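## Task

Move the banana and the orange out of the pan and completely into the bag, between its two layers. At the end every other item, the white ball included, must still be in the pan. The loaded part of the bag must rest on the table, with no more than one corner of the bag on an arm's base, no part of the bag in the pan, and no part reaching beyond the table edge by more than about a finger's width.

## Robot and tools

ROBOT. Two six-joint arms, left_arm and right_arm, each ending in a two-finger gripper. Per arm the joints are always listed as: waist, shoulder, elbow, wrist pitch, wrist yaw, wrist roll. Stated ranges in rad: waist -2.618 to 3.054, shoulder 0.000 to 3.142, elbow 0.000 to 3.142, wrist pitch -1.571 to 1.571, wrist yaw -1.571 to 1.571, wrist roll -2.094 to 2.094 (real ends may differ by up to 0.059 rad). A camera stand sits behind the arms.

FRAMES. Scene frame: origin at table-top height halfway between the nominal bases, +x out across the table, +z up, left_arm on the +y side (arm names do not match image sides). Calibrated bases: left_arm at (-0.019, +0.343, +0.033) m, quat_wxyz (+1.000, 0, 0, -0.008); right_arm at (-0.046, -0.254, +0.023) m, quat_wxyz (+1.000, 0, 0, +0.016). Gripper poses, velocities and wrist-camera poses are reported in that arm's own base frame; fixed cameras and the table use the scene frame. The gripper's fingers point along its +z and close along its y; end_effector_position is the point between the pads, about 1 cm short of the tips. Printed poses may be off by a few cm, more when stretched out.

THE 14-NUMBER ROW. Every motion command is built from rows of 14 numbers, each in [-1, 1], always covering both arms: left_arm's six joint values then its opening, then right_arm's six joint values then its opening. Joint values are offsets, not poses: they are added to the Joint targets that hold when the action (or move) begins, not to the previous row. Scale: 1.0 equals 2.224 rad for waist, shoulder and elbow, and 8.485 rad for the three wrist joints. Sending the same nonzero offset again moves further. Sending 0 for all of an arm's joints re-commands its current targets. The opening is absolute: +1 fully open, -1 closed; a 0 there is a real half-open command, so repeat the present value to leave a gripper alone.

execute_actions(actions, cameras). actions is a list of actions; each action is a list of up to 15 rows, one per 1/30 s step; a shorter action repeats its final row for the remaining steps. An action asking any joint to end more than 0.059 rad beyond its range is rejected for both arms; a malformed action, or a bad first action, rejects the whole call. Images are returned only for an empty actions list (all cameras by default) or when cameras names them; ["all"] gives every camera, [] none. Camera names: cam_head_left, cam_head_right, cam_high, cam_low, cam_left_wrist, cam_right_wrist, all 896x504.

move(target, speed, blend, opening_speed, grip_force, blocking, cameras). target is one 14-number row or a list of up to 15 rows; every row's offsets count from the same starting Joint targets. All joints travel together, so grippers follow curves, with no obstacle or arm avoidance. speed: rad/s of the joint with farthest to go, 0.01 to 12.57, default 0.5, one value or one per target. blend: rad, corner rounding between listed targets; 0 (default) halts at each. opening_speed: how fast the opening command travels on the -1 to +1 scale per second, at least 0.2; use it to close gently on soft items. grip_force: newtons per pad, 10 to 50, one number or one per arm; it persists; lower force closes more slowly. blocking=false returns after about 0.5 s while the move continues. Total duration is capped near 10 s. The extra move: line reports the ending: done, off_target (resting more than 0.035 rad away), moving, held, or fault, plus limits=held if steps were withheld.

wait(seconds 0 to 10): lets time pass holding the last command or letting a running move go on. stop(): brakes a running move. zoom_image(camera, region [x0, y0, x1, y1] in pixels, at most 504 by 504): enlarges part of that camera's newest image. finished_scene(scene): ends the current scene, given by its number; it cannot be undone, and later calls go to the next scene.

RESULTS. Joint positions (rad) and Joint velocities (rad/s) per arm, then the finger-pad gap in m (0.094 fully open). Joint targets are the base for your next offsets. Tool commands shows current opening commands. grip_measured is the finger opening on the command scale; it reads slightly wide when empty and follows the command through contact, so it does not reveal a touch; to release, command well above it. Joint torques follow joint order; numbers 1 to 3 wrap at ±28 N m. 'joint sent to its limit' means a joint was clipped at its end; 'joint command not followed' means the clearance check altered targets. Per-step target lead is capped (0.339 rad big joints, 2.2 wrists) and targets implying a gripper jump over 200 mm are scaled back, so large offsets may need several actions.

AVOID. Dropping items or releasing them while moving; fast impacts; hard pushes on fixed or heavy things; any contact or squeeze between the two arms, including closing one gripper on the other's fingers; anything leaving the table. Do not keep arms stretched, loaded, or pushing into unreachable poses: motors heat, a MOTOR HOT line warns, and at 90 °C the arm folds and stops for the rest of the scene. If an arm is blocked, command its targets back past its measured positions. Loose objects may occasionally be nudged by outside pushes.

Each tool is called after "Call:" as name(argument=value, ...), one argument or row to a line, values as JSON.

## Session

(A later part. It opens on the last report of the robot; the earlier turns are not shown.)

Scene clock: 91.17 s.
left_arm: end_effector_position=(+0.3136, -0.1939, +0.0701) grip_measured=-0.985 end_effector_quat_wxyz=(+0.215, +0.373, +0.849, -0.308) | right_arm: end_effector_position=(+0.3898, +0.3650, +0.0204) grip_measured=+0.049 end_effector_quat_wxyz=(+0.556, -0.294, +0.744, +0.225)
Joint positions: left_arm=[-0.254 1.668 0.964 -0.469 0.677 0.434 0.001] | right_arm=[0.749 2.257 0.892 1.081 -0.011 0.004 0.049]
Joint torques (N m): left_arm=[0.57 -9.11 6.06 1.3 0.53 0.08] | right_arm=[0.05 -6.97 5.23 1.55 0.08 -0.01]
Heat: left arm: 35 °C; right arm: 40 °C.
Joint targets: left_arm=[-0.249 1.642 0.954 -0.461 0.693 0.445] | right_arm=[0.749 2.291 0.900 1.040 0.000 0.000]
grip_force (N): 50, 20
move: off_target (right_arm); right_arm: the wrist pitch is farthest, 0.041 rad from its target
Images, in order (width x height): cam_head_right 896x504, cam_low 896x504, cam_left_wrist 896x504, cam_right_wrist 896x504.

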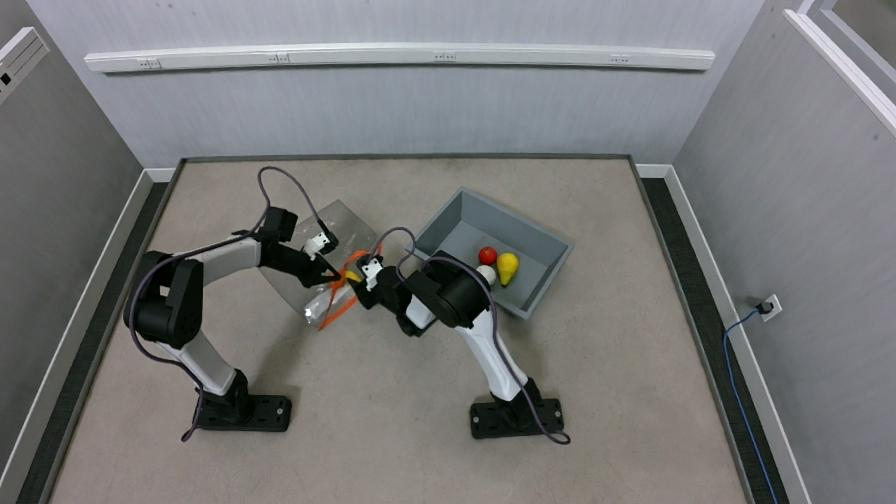

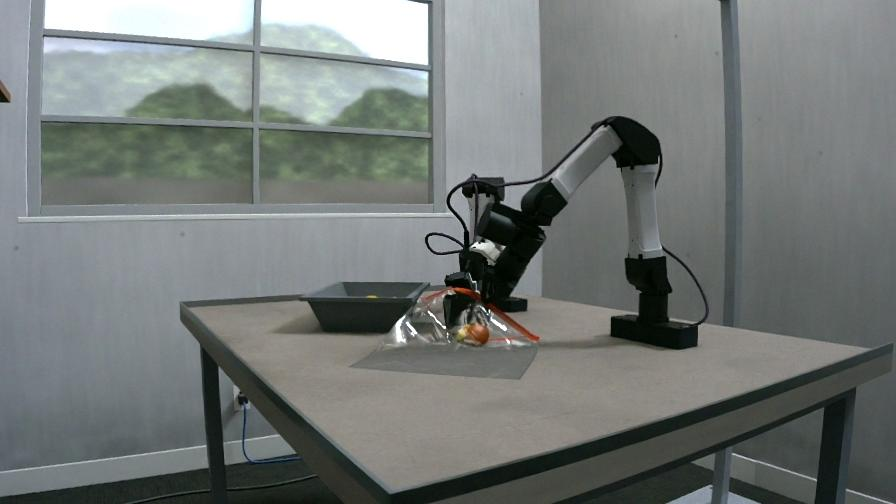

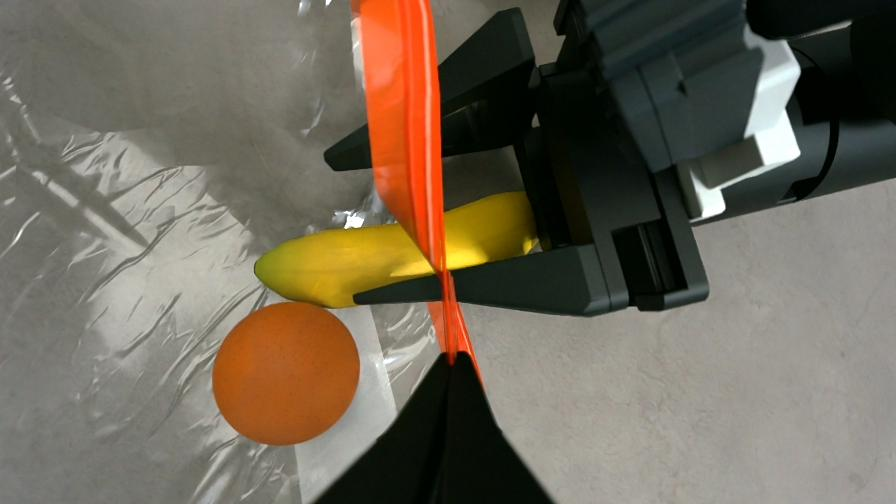

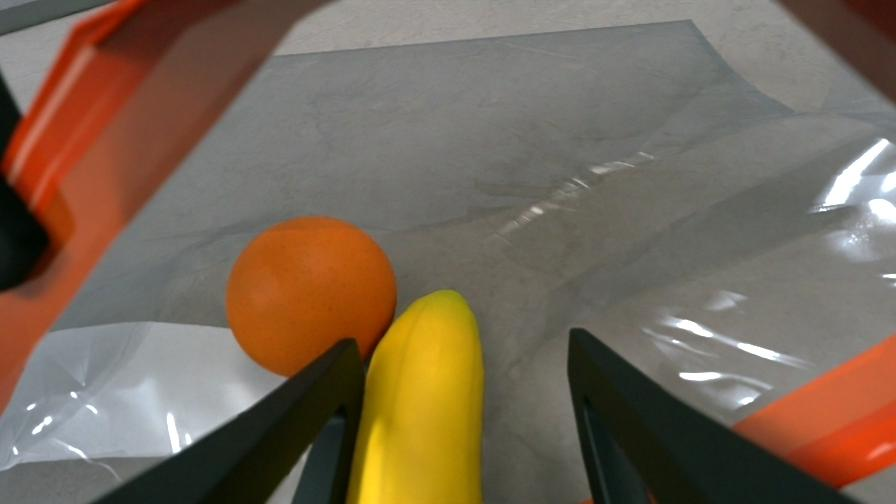

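Call:
move(
  target=[
    [0,0,0,0,0,0,-1, 0,-0.0865,0.0468,-0.0584,0,0,0.05],
    [0,0,0,0,0,0,-1, 0,-0.0534,0.038,-0.0474,0,0,0.05],
    [0,0,0,0,0,0,-1, 0,-0.0534,0.038,-0.0474,0,0,-0.45],
  ],
  speed=[0.4,0.25,0.25],
  blend=[0.02,0,0],
  opening_speed=0.6,
  cameras=["cam_head_right","cam_low","cam_left_wrist","cam_right_wrist"],
)

Call:
zoom_image(
  camera="cam_left_wrist",
  region=[200, 100, 600, 400],
)

Scene clock: 96.90 s.
left_arm: end_effector_position=(+0.3136, -0.1939, +0.0701) grip_measured=-0.985 end_effector_quat_wxyz=(+0.215, +0.373, +0.848, -0.308) | right_arm: end_effector_position=(+0.3842, +0.3596, -0.0011) grip_measured=-0.390 end_effector_quat_wxyz=(+0.450, -0.321, +0.813, +0.183)
Joint positions: left_arm=[-0.254 1.668 0.964 -0.469 0.677 0.434 0.001] | right_arm=[0.749 2.158 0.981 0.619 -0.01 0.004 0.029]
Joint torques (N m): left_arm=[0.55 -9.11 6.05 1.29 0.53 0.08] | right_arm=[0.03 -8.85 5.5 2 0.07 -0.01]
Heat: left arm: 35 °C; right arm: 40 °C.
Joint targets: left_arm=[-0.249 1.642 0.954 -0.461 0.693 0.446] | right_arm=[0.749 2.172 0.984 0.638 0.000 0.000]
grip_force (N): 50, 20
move: done
Images, in order (width x height): cam_head_right 896x504, cam_low 896x504, cam_left_wrist 896x504, cam_right_wrist 896x504.

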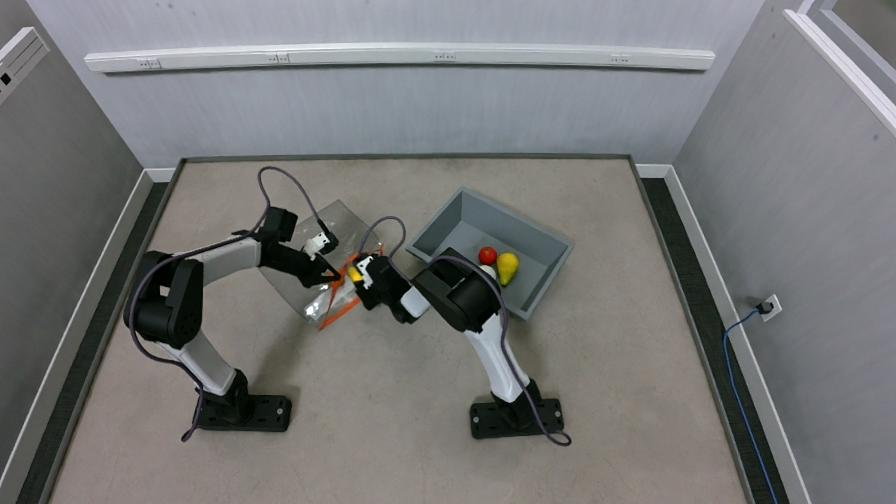

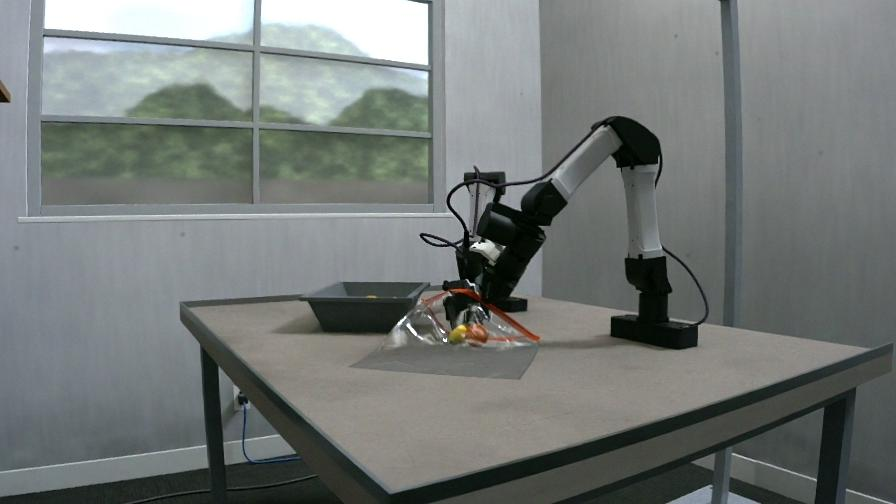

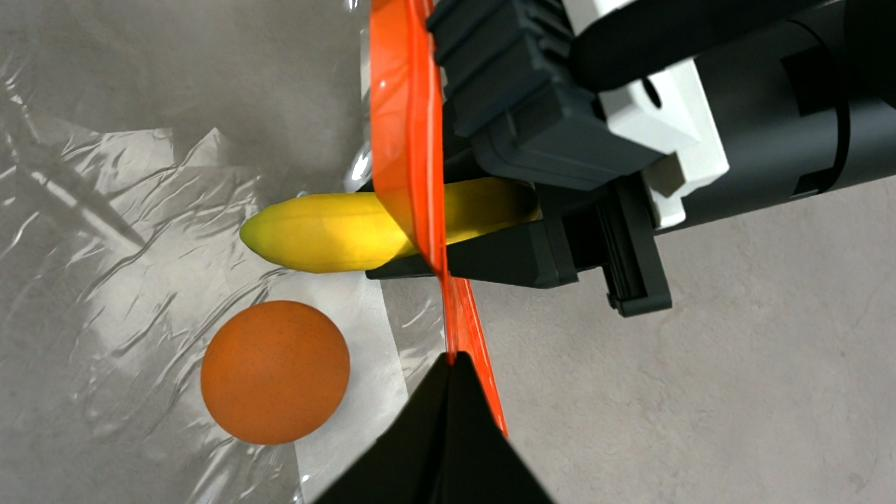

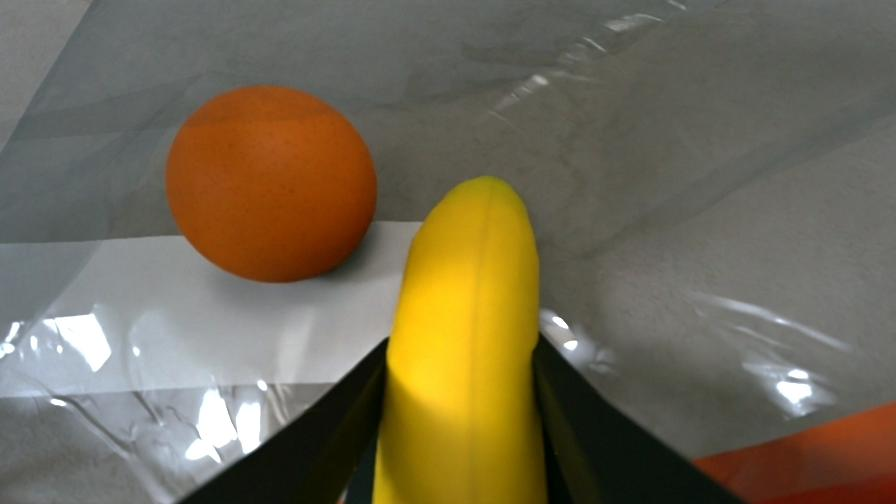

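Scaled by 1.260 from the camera's 896x504 image, which has a finer 1280x720 frame.

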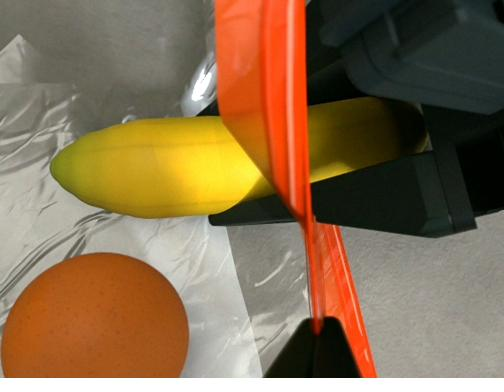

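Call:
move(
  target=[
    [0,0,0,0,0,0,-1, 0,-0.0244,0.0192,-0.0114,0,0,-0.45],
    [0,0,0,0,0,0,-1, 0,0.0287,0.1129,-0.0221,0,0,-0.45],
    [0,0,0,0,0,0,-1, 0,0.0567,0.1143,-0.0151,0,0,-0.45],
  ],
  speed=[0.25,0.3,0.25],
  blend=[0.02,0.02,0],
  opening_speed=0.6,
  cameras=["cam_head_right","cam_low","cam_left_wrist","cam_right_wrist"],
)

Call:
zoom_image(
  camera="cam_head_right",
  region=[270, 190, 430, 350],
)

Scene clock: 99.40 s.
left_arm: end_effector_position=(+0.3149, -0.1930, +0.0704) grip_measured=-0.985 end_effector_quat_wxyz=(+0.217, +0.372, +0.849, -0.307) | right_arm: end_effector_position=(+0.4198, +0.3924, -0.0004) grip_measured=-0.394 end_effector_quat_wxyz=(+0.451, -0.320, +0.813, +0.182)
Joint positions: left_arm=[-0.25 1.668 0.964 -0.466 0.677 0.434 0.001] | right_arm=[0.749 2.277 1.219 0.503 -0.009 0.004 0.028]
Joint torques (N m): left_arm=[0.31 -9.16 5.98 1.25 0.53 0.08] | right_arm=[0.05 -9.62 7.61 1.87 0.06 0]
Heat: left arm: 36 °C; right arm: 41 °C.
Joint targets: left_arm=[-0.249 1.642 0.954 -0.461 0.693 0.446] | right_arm=[0.749 2.299 1.239 0.510 0.000 0.000]
grip_force (N): 50, 20
move: done
Images, in order (width x height): cam_head_right 896x504, cam_low 896x504, cam_left_wrist 896x504, cam_right_wrist 896x504.

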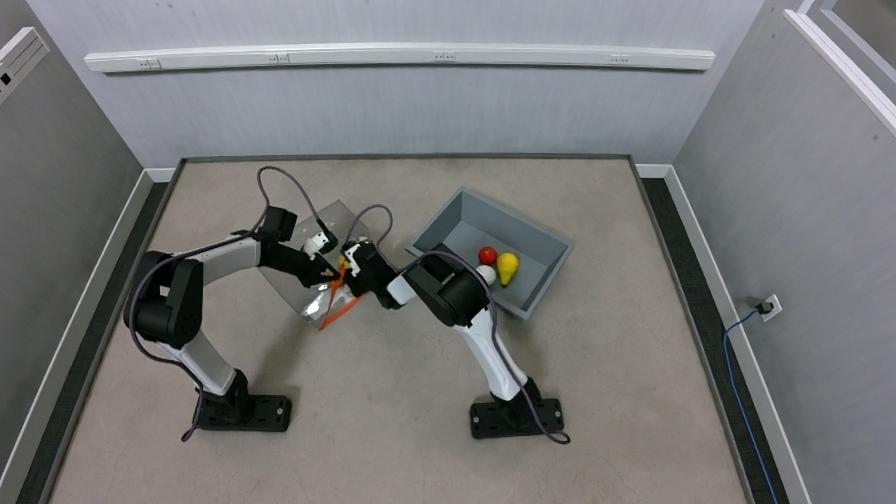

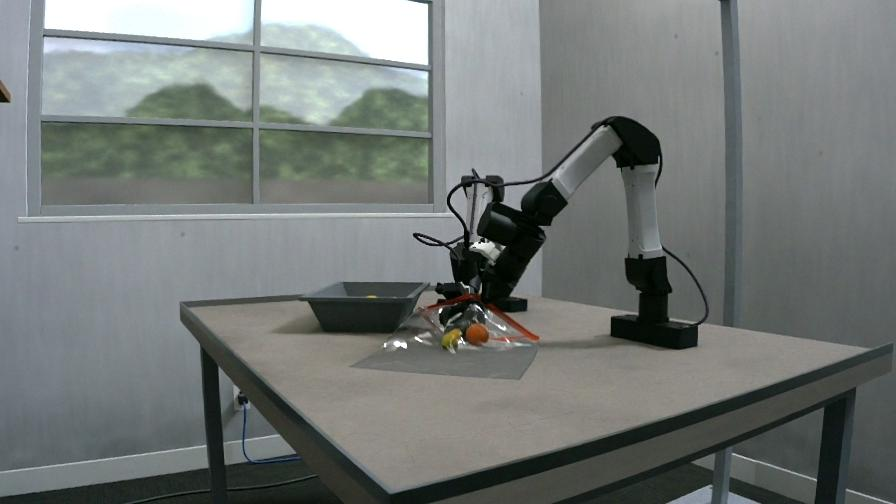

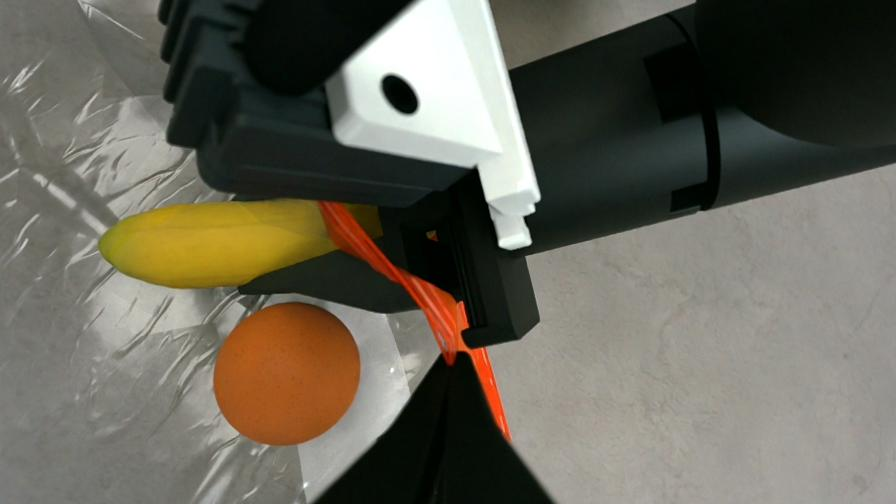

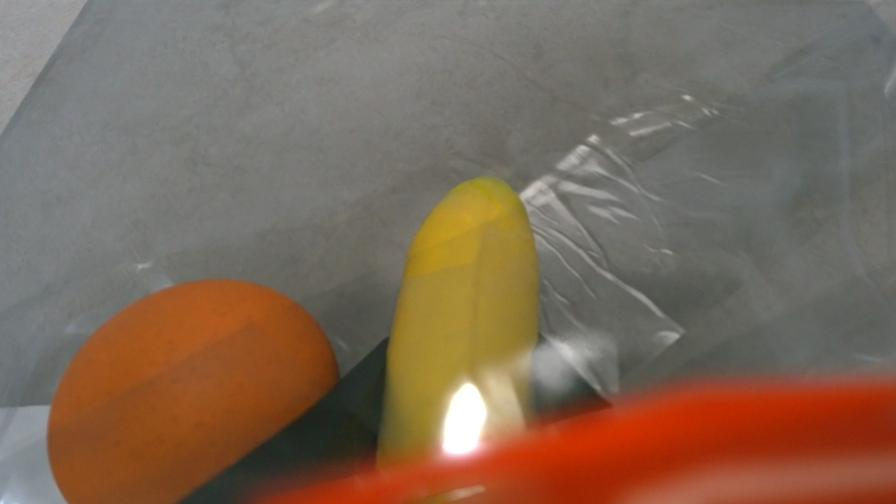

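Scaled by 3.150 from the camera's 896x504 image, which has a finer 1280x720 frame.

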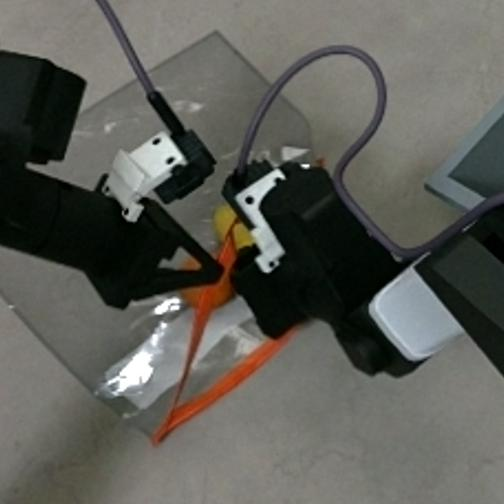

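Call:
move(
  target=[
    [0,0,0,0,0,0,-1, 0,0,0,0,0,0,0.0],
    [0,0,0,0,0,0,-1, 0,-0.051,-0.0993,0.0127,0,0,0.0],
    [0,0,0,0,0,0,-1, 0,-0.051,-0.0993,0.0127,0,0,-0.45],
  ],
  speed=[0.25,0.3,0.25],
  blend=[0,0,0],
  opening_speed=0.6,
  cameras=["cam_head_right","cam_low","cam_left_wrist","cam_right_wrist"],
)

Call:
zoom_image(
  camera="cam_left_wrist",
  region=[100, 100, 600, 460],
)

Scene clock: 103.77 s.
left_arm: end_effector_position=(+0.3149, -0.1930, +0.0704) grip_measured=-0.985 end_effector_quat_wxyz=(+0.217, +0.372, +0.849, -0.307) | right_arm: end_effector_position=(+0.3963, +0.3688, -0.0039) grip_measured=-0.401 end_effector_quat_wxyz=(+0.464, -0.317, +0.807, +0.183)
Joint positions: left_arm=[-0.25 1.668 0.964 -0.466 0.677 0.434 0.001] | right_arm=[0.749 2.215 1.033 0.655 -0.002 0 0.028]
Joint torques (N m): left_arm=[0.32 -9.13 6.05 1.26 0.53 0.09] | right_arm=[0.05 -13.11 3.79 1.45 -0.01 0.03]
Heat: left arm: 36 °C; right arm: 42 °C.
Joint targets: left_arm=[-0.249 1.642 0.954 -0.461 0.693 0.446] | right_arm=[0.749 2.185 1.018 0.618 0.000 0.000]
grip_force (N): 50, 20
move: off_target (right_arm); target 3's new numbers were sent with right_arm's wrist pitch 0.037 rad from that target; right_arm: the wrist pitch is farthest, 0.037 rad from its target
Images, in order (width x height): cam_head_right 896x504, cam_low 896x504, cam_left_wrist 896x504, cam_right_wrist 896x504.

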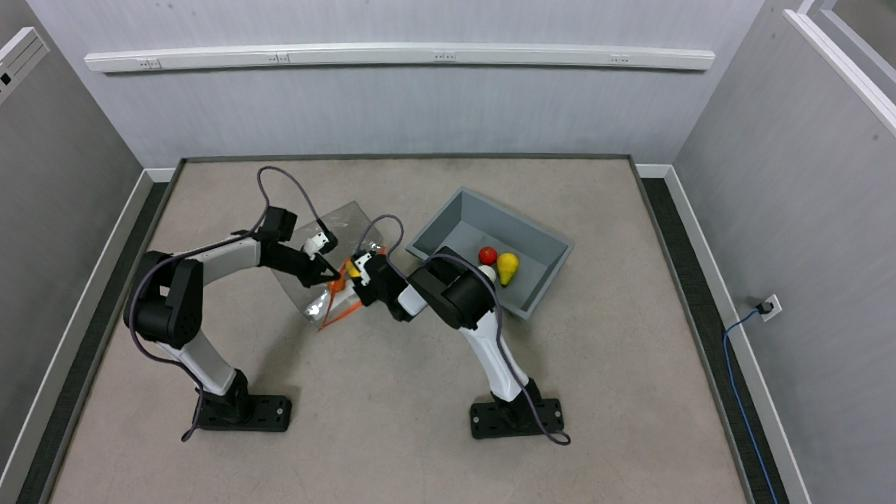

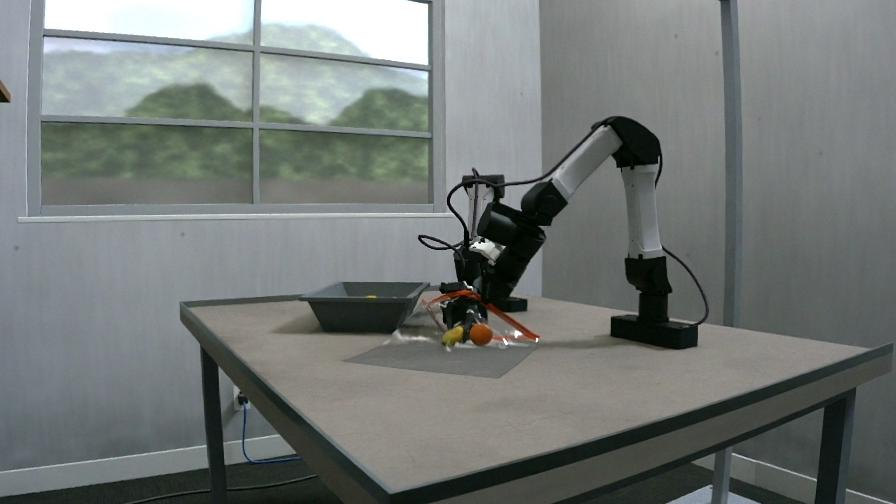

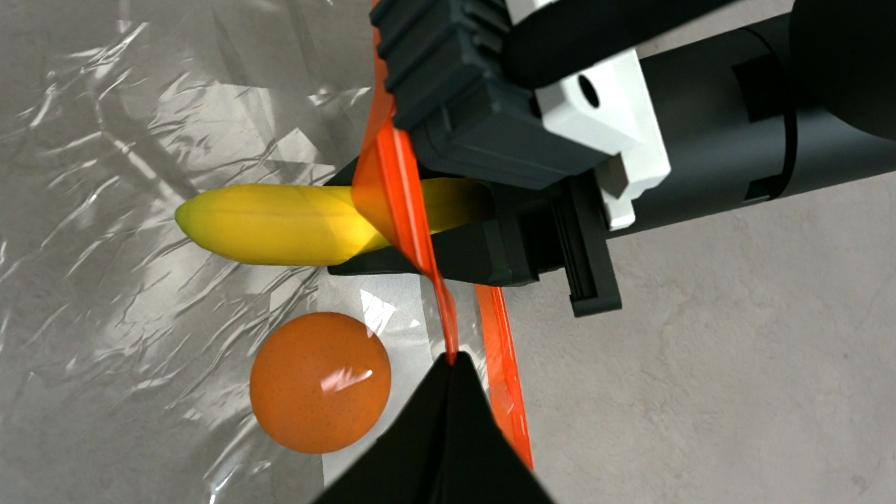

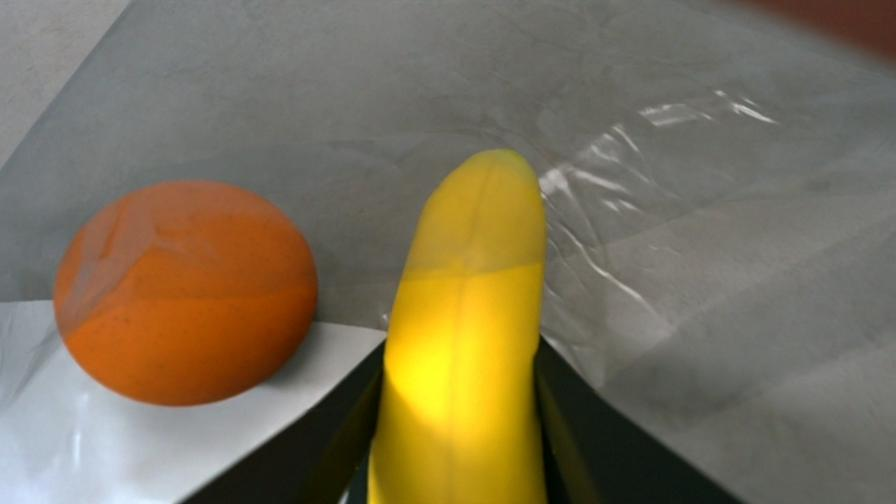

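Scaled by 1.008 from the camera's 896x504 image, which has a finer 1280x720 frame.

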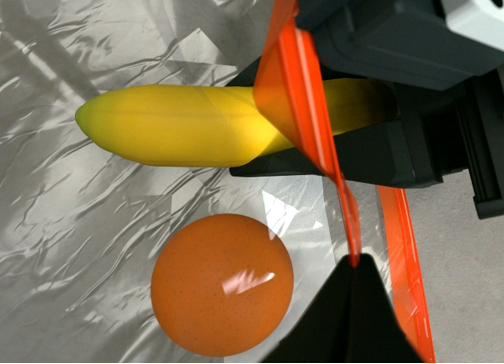

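Call:
move(
  target=[
    [0,0,0,0,0,0,-1, 0,-0.0184,0.0256,-0.0117,0,0,-0.45],
    [0,0,0,0,0,0,-1, 0,0.0228,0.0976,-0.0197,0,0,-0.45],
    [0,0,0,0,0,0,-1, 0,0.0508,0.099,-0.0127,0,0,-0.45],
    [0,0,0,0,0,0,-1, 0,0.0508,0.099,-0.0127,0,0,0.12],
    [0,0,0,0,0,0,-1, 0,0.0324,0.096,-0.0168,0,0,0.12],
    [0,0,0,0,0,0,-1, 0,-0.032,0.0114,-0.0115,0,0,0.12],
    [0,0,0,0,0,0,-1, 0,0.0021,0.0066,-0.0013,0,0,0.12],
  ],
  speed=[0.25,0.3,0.25,0.25,0.25,0.3,0.25],
  blend=[0.02,0.02,0,0,0.01,0.02,0],
  opening_speed=0.6,
  cameras=["cam_head_right","cam_low","cam_left_wrist","cam_right_wrist"],
)

Call:
zoom_image(
  camera="cam_left_wrist",
  region=[100, 100, 600, 460],
)

Scene clock: 110.37 s.
left_arm: end_effector_position=(+0.3150, -0.1931, +0.0704) grip_measured=-0.985 end_effector_quat_wxyz=(+0.217, +0.372, +0.849, -0.307) | right_arm: end_effector_position=(+0.3943, +0.3669, +0.0037) grip_measured=+0.119 end_effector_quat_wxyz=(+0.454, -0.319, +0.812, +0.179)
Joint positions: left_arm=[-0.25 1.668 0.964 -0.466 0.678 0.434 0.001] | right_arm=[0.749 2.175 1.037 0.587 -0.001 0 0.053]
Joint torques (N m): left_arm=[0.31 -9.13 6.05 1.27 0.53 0.09] | right_arm=[0.08 -9.1 4.94 1.98 -0.02 0.04]
Heat: left arm: 36 °C; right arm: 44 °C.
Joint targets: left_arm=[-0.249 1.642 0.954 -0.461 0.693 0.445] | right_arm=[0.749 2.190 1.032 0.607 0.000 0.000]
grip_force (N): 50, 20
move: done
Images, in order (width x height): cam_head_right 896x504, cam_low 896x504, cam_left_wrist 896x504, cam_right_wrist 896x504.

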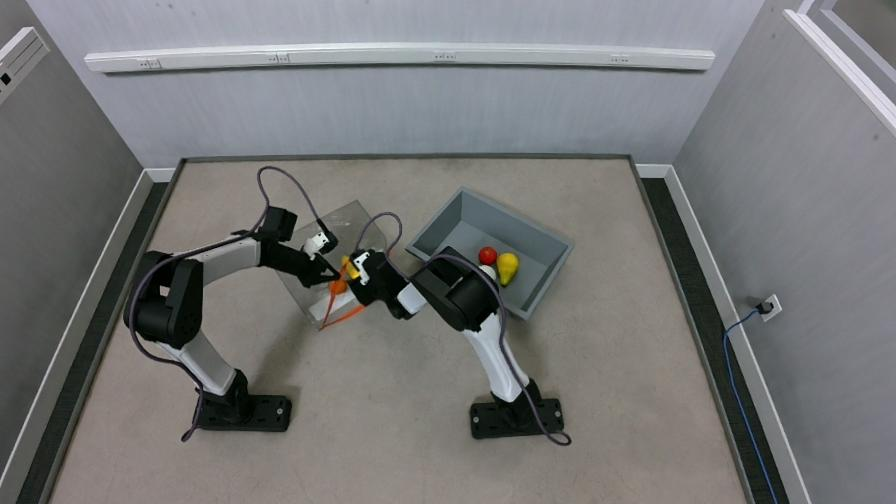

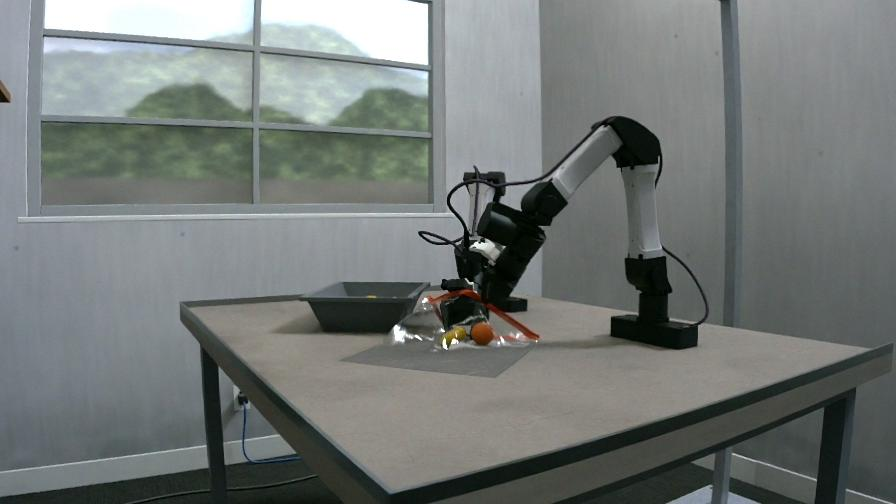

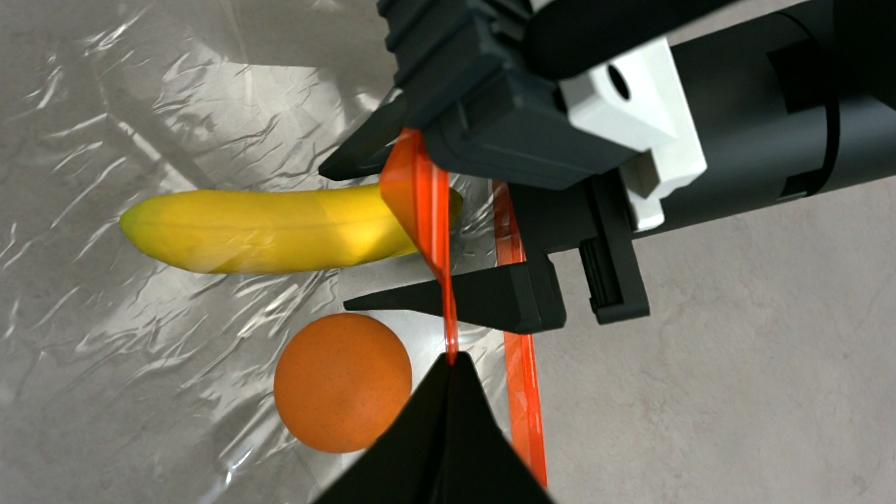

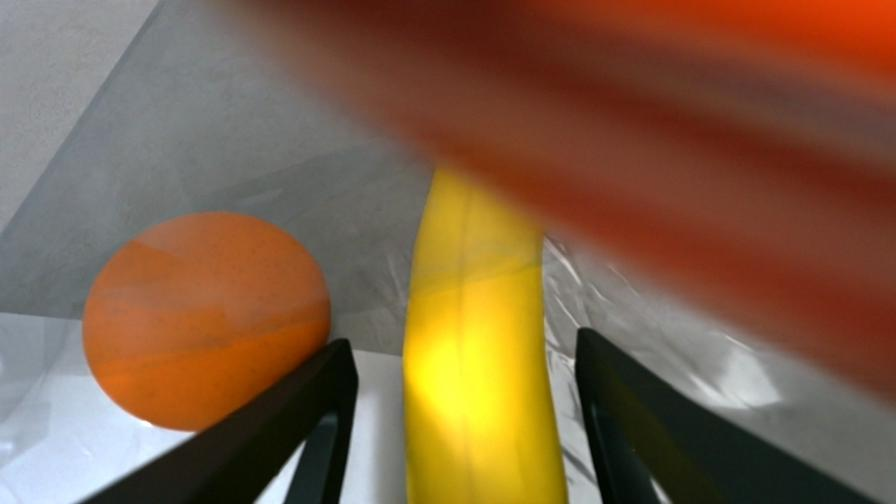

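Scaled by 1.008 from the camera's 896x504 image, which has a finer 1280x720 frame.

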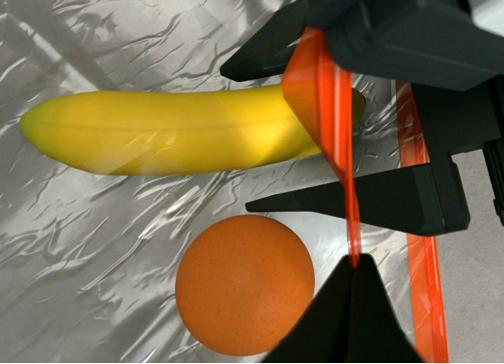

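Call:
move(
  target=[
    [0,0,0,0,0,0,-1, 0,0,0,0,0,0,-0.45],
    [0,0,0,0,0,0,-1, 0,-0.0207,0.0192,-0.0103,0,0,-0.45],
    [0,0,0,0,0,0,-1, 0,0.0206,0.0911,-0.0184,0,0,-0.45],
    [0,0,0,0,0,0,-1, 0,0.0486,0.0925,-0.0114,0,0,-0.45],
    [0,0,0,0,0,0,-1, 0,0.0486,0.0925,-0.0114,0,0,0.12],
  ],
  speed=[0.25,0.25,0.3,0.25,0.25],
  blend=[0,0.02,0.02,0,0],
  opening_speed=0.6,
  cameras=["cam_head_right","cam_low","cam_left_wrist","cam_right_wrist"],
)

Call:
zoom_image(
  camera="cam_left_wrist",
  region=[0, 100, 500, 460],
)

Scene clock: 116.27 s.
left_arm: end_effector_position=(+0.3155, -0.1929, +0.0712) grip_measured=-0.985 end_effector_quat_wxyz=(+0.219, +0.372, +0.848, -0.307) | right_arm: end_effector_position=(+0.4210, +0.3917, -0.0019) grip_measured=+0.119 end_effector_quat_wxyz=(+0.453, -0.320, +0.813, +0.179)
Joint positions: left_arm=[-0.249 1.666 0.964 -0.464 0.678 0.434 0.001] | right_arm=[0.749 2.283 1.22 0.509 -0.001 0 0.053]
Joint torques (N m): left_arm=[0.25 -8.92 6.08 1.25 0.53 0.08] | right_arm=[0.24 -10.13 7.45 1.81 -0.01 0.04]
Heat: left arm: 36 °C; right arm: 44 °C.
Joint targets: left_arm=[-0.249 1.642 0.954 -0.461 0.693 0.445] | right_arm=[0.749 2.298 1.238 0.510 0.000 0.000]
grip_force (N): 50, 20
move: done
Images, in order (width x height): cam_head_right 896x504, cam_low 896x504, cam_left_wrist 896x504, cam_right_wrist 896x504.

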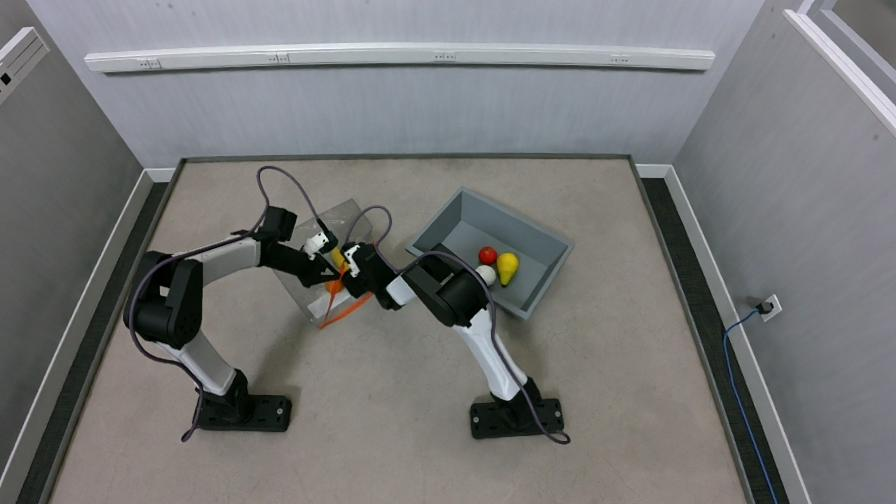

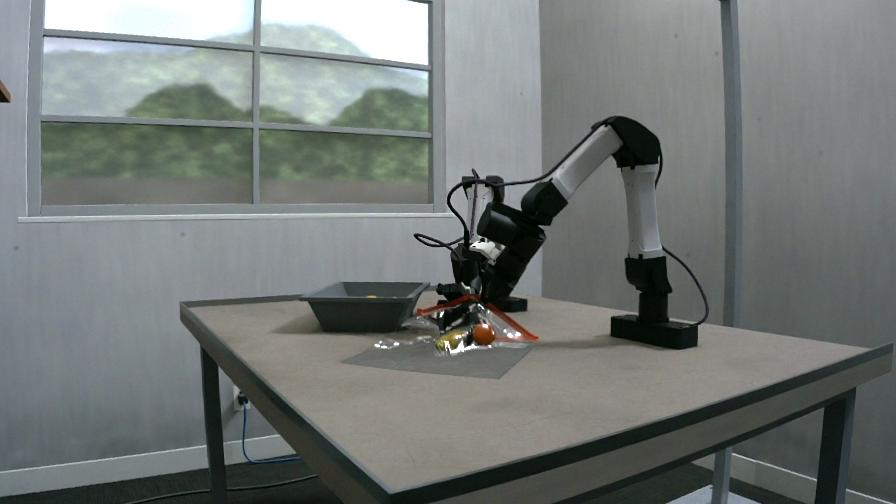

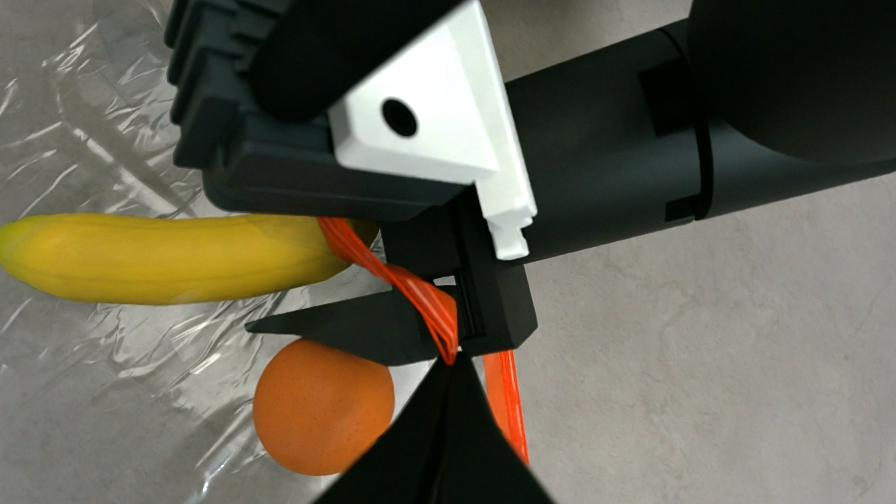

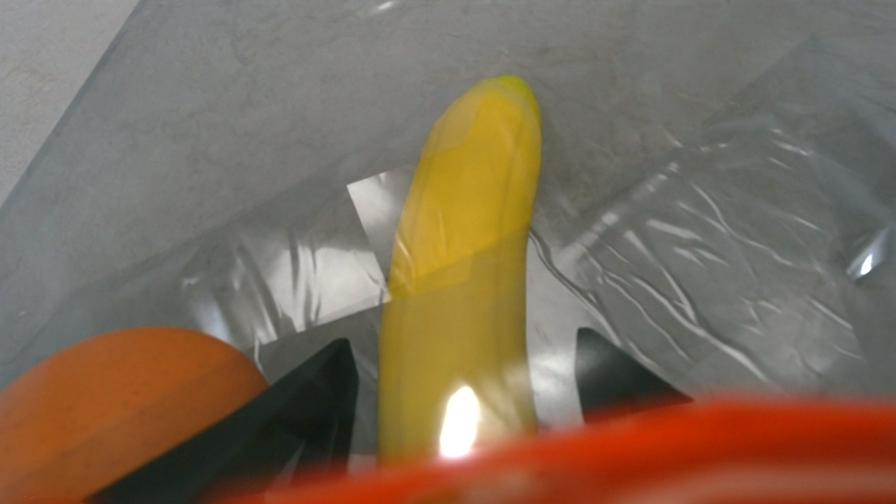

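Scaled by 1.008 from the camera's 896x504 image, which has a finer 1280x720 frame.

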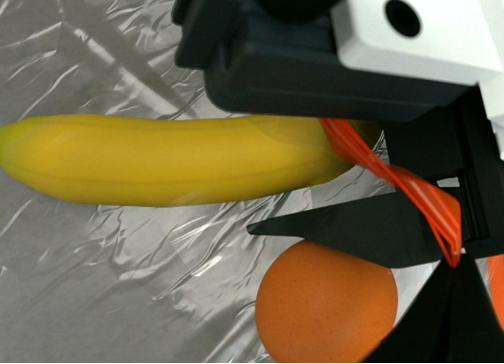

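Call:
move(
  target=[
    [0,0,0,0,0,0,-1, 0,0,0,0,0,0,-0.1],
    [0,0,0,0,0,0,-1, 0,-0.0184,-0.003,-0.004,0,0,-0.1],
    [0,0,0,0,0,0,-1, 0,-0.0828,-0.0875,0.0012,0,0,-0.1],
    [0,0,0,0,0,0,-1, 0,-0.2229,-0.3002,0.0203,0,0,-0.1],
    [0,0,0,0,0,0,-1, 0,-0.4263,-0.2194,-0.0955,0,0,-0.1],
  ],
  speed=[0.25,0.25,0.3,0.45,0.7],
  blend=[0,0.01,0.03,0.05,0],
  opening_speed=0.6,
  cameras=["all"],
)

Call:
zoom_image(
  camera="cam_head_right",
  region=[270, 190, 430, 350],
)

Call:
zoom_image(
  camera="cam_high",
  region=[350, 80, 550, 230],
)

Call:
zoom_image(
  camera="cam_low",
  region=[340, 250, 560, 395],
)

Scene clock: 122.07 s.
left_arm: end_effector_position=(+0.3155, -0.1929, +0.0712) grip_measured=-0.985 end_effector_quat_wxyz=(+0.219, +0.372, +0.848, -0.307) | right_arm: end_effector_position=(+0.2517, +0.2344, +0.0707) grip_measured=-0.099 end_effector_quat_wxyz=(+0.284, -0.348, +0.886, +0.113)
Joint positions: left_arm=[-0.249 1.666 0.964 -0.464 0.678 0.434 0.001] | right_arm=[0.749 1.372 0.724 -0.301 -0.002 0 0.042]
Joint torques (N m): left_arm=[0.23 -8.96 6.05 1.24 0.52 0.08] | right_arm=[0.08 -6.82 9.18 1.38 -0.01 0.04]
Heat: left arm: 35 °C; right arm: 44 °C.
Joint targets: left_arm=[-0.249 1.642 0.954 -0.461 0.693 0.445] | right_arm=[0.749 1.350 0.750 -0.300 0.000 0.000]
grip_force (N): 50, 20
move: done

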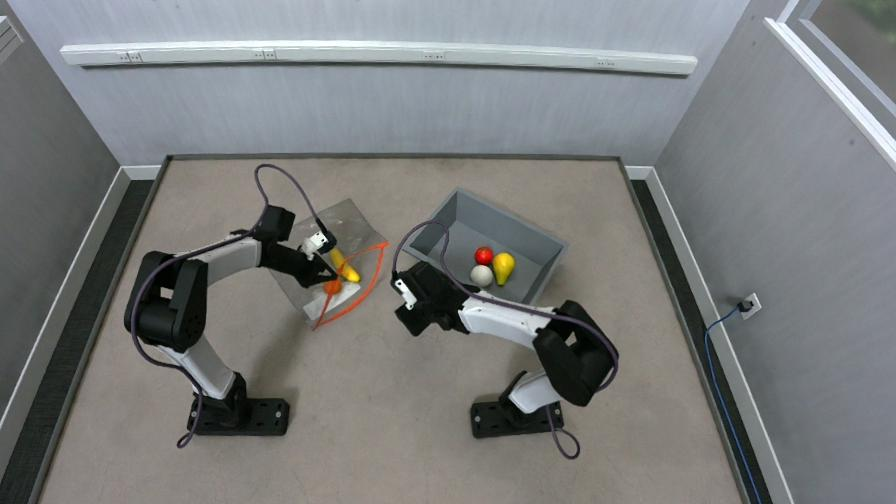

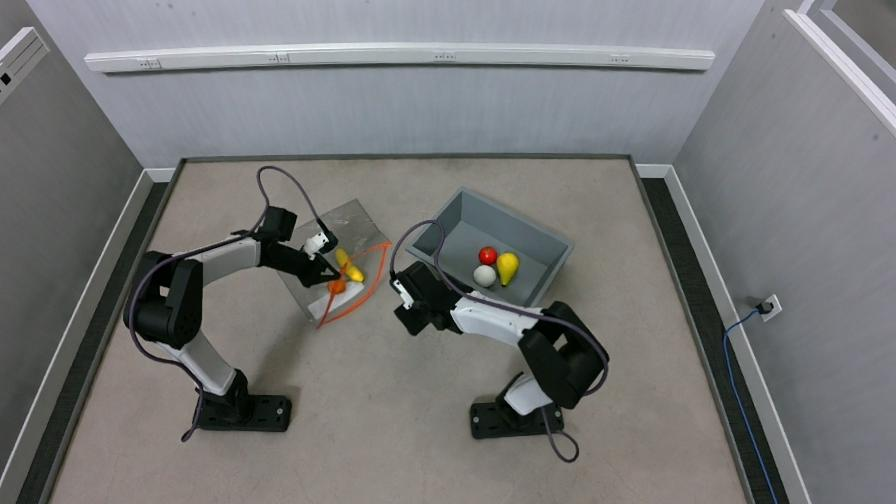

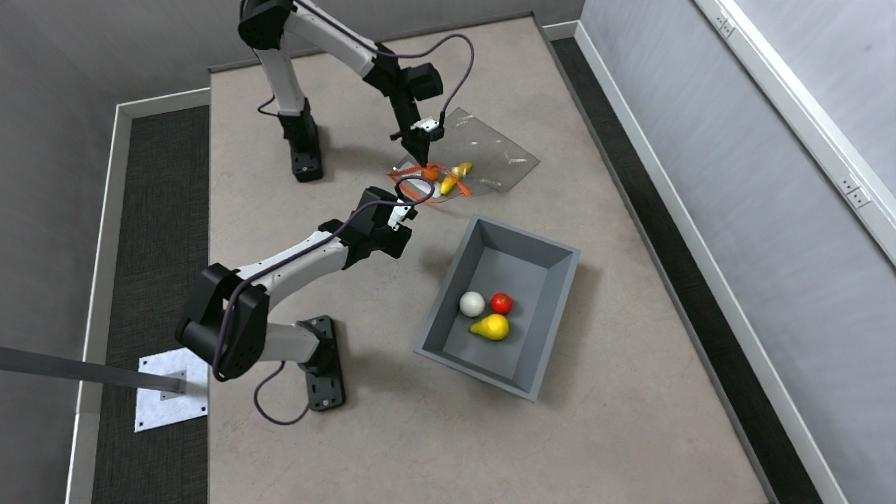

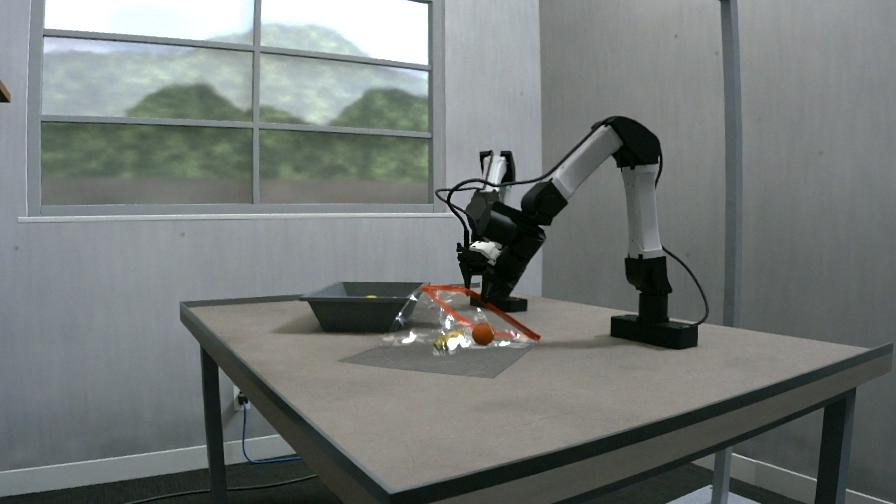

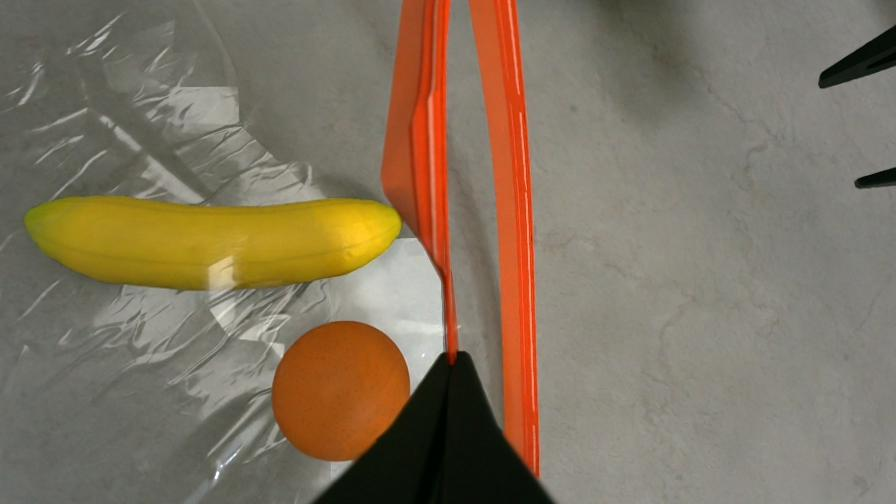

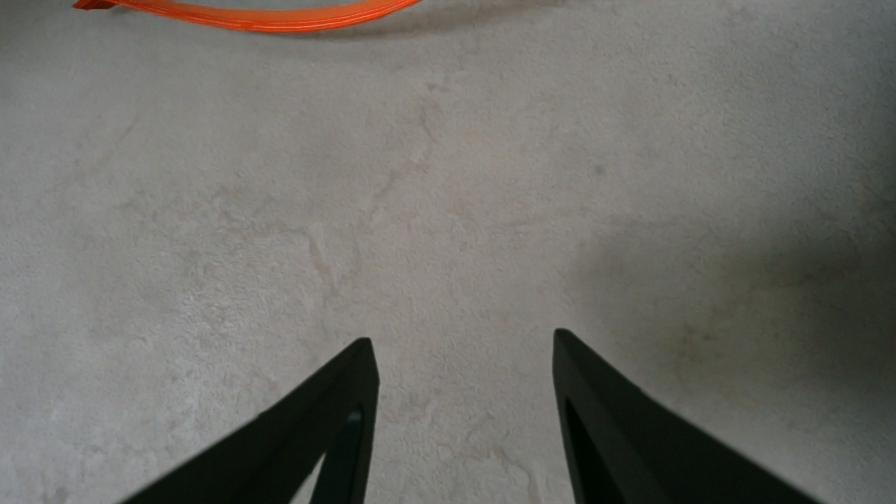

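Scaled by 3.150 from the camera's 896x504 image, which has a finer 1280x720 frame.

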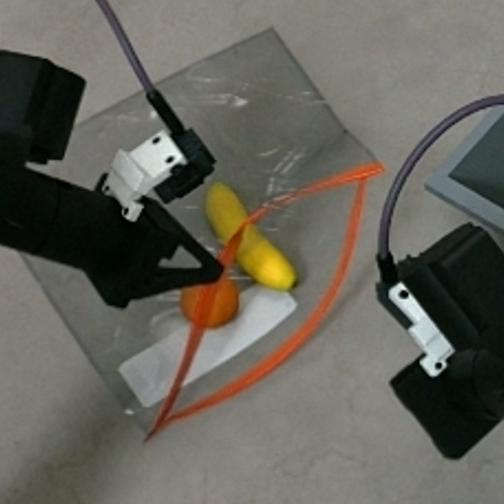

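Scaled by 2.520 from the camera's 896x504 image, which has a finer 1280x720 frame.

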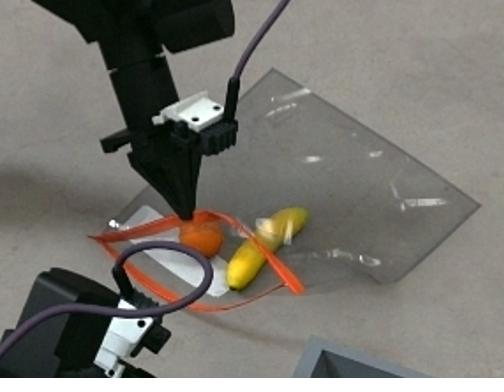

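Scaled by 2.291 from the camera's 896x504 image, which has a finer 1280x720 frame.

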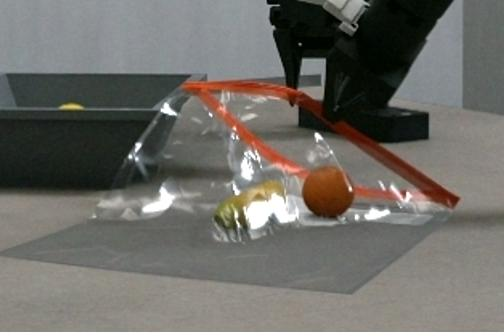

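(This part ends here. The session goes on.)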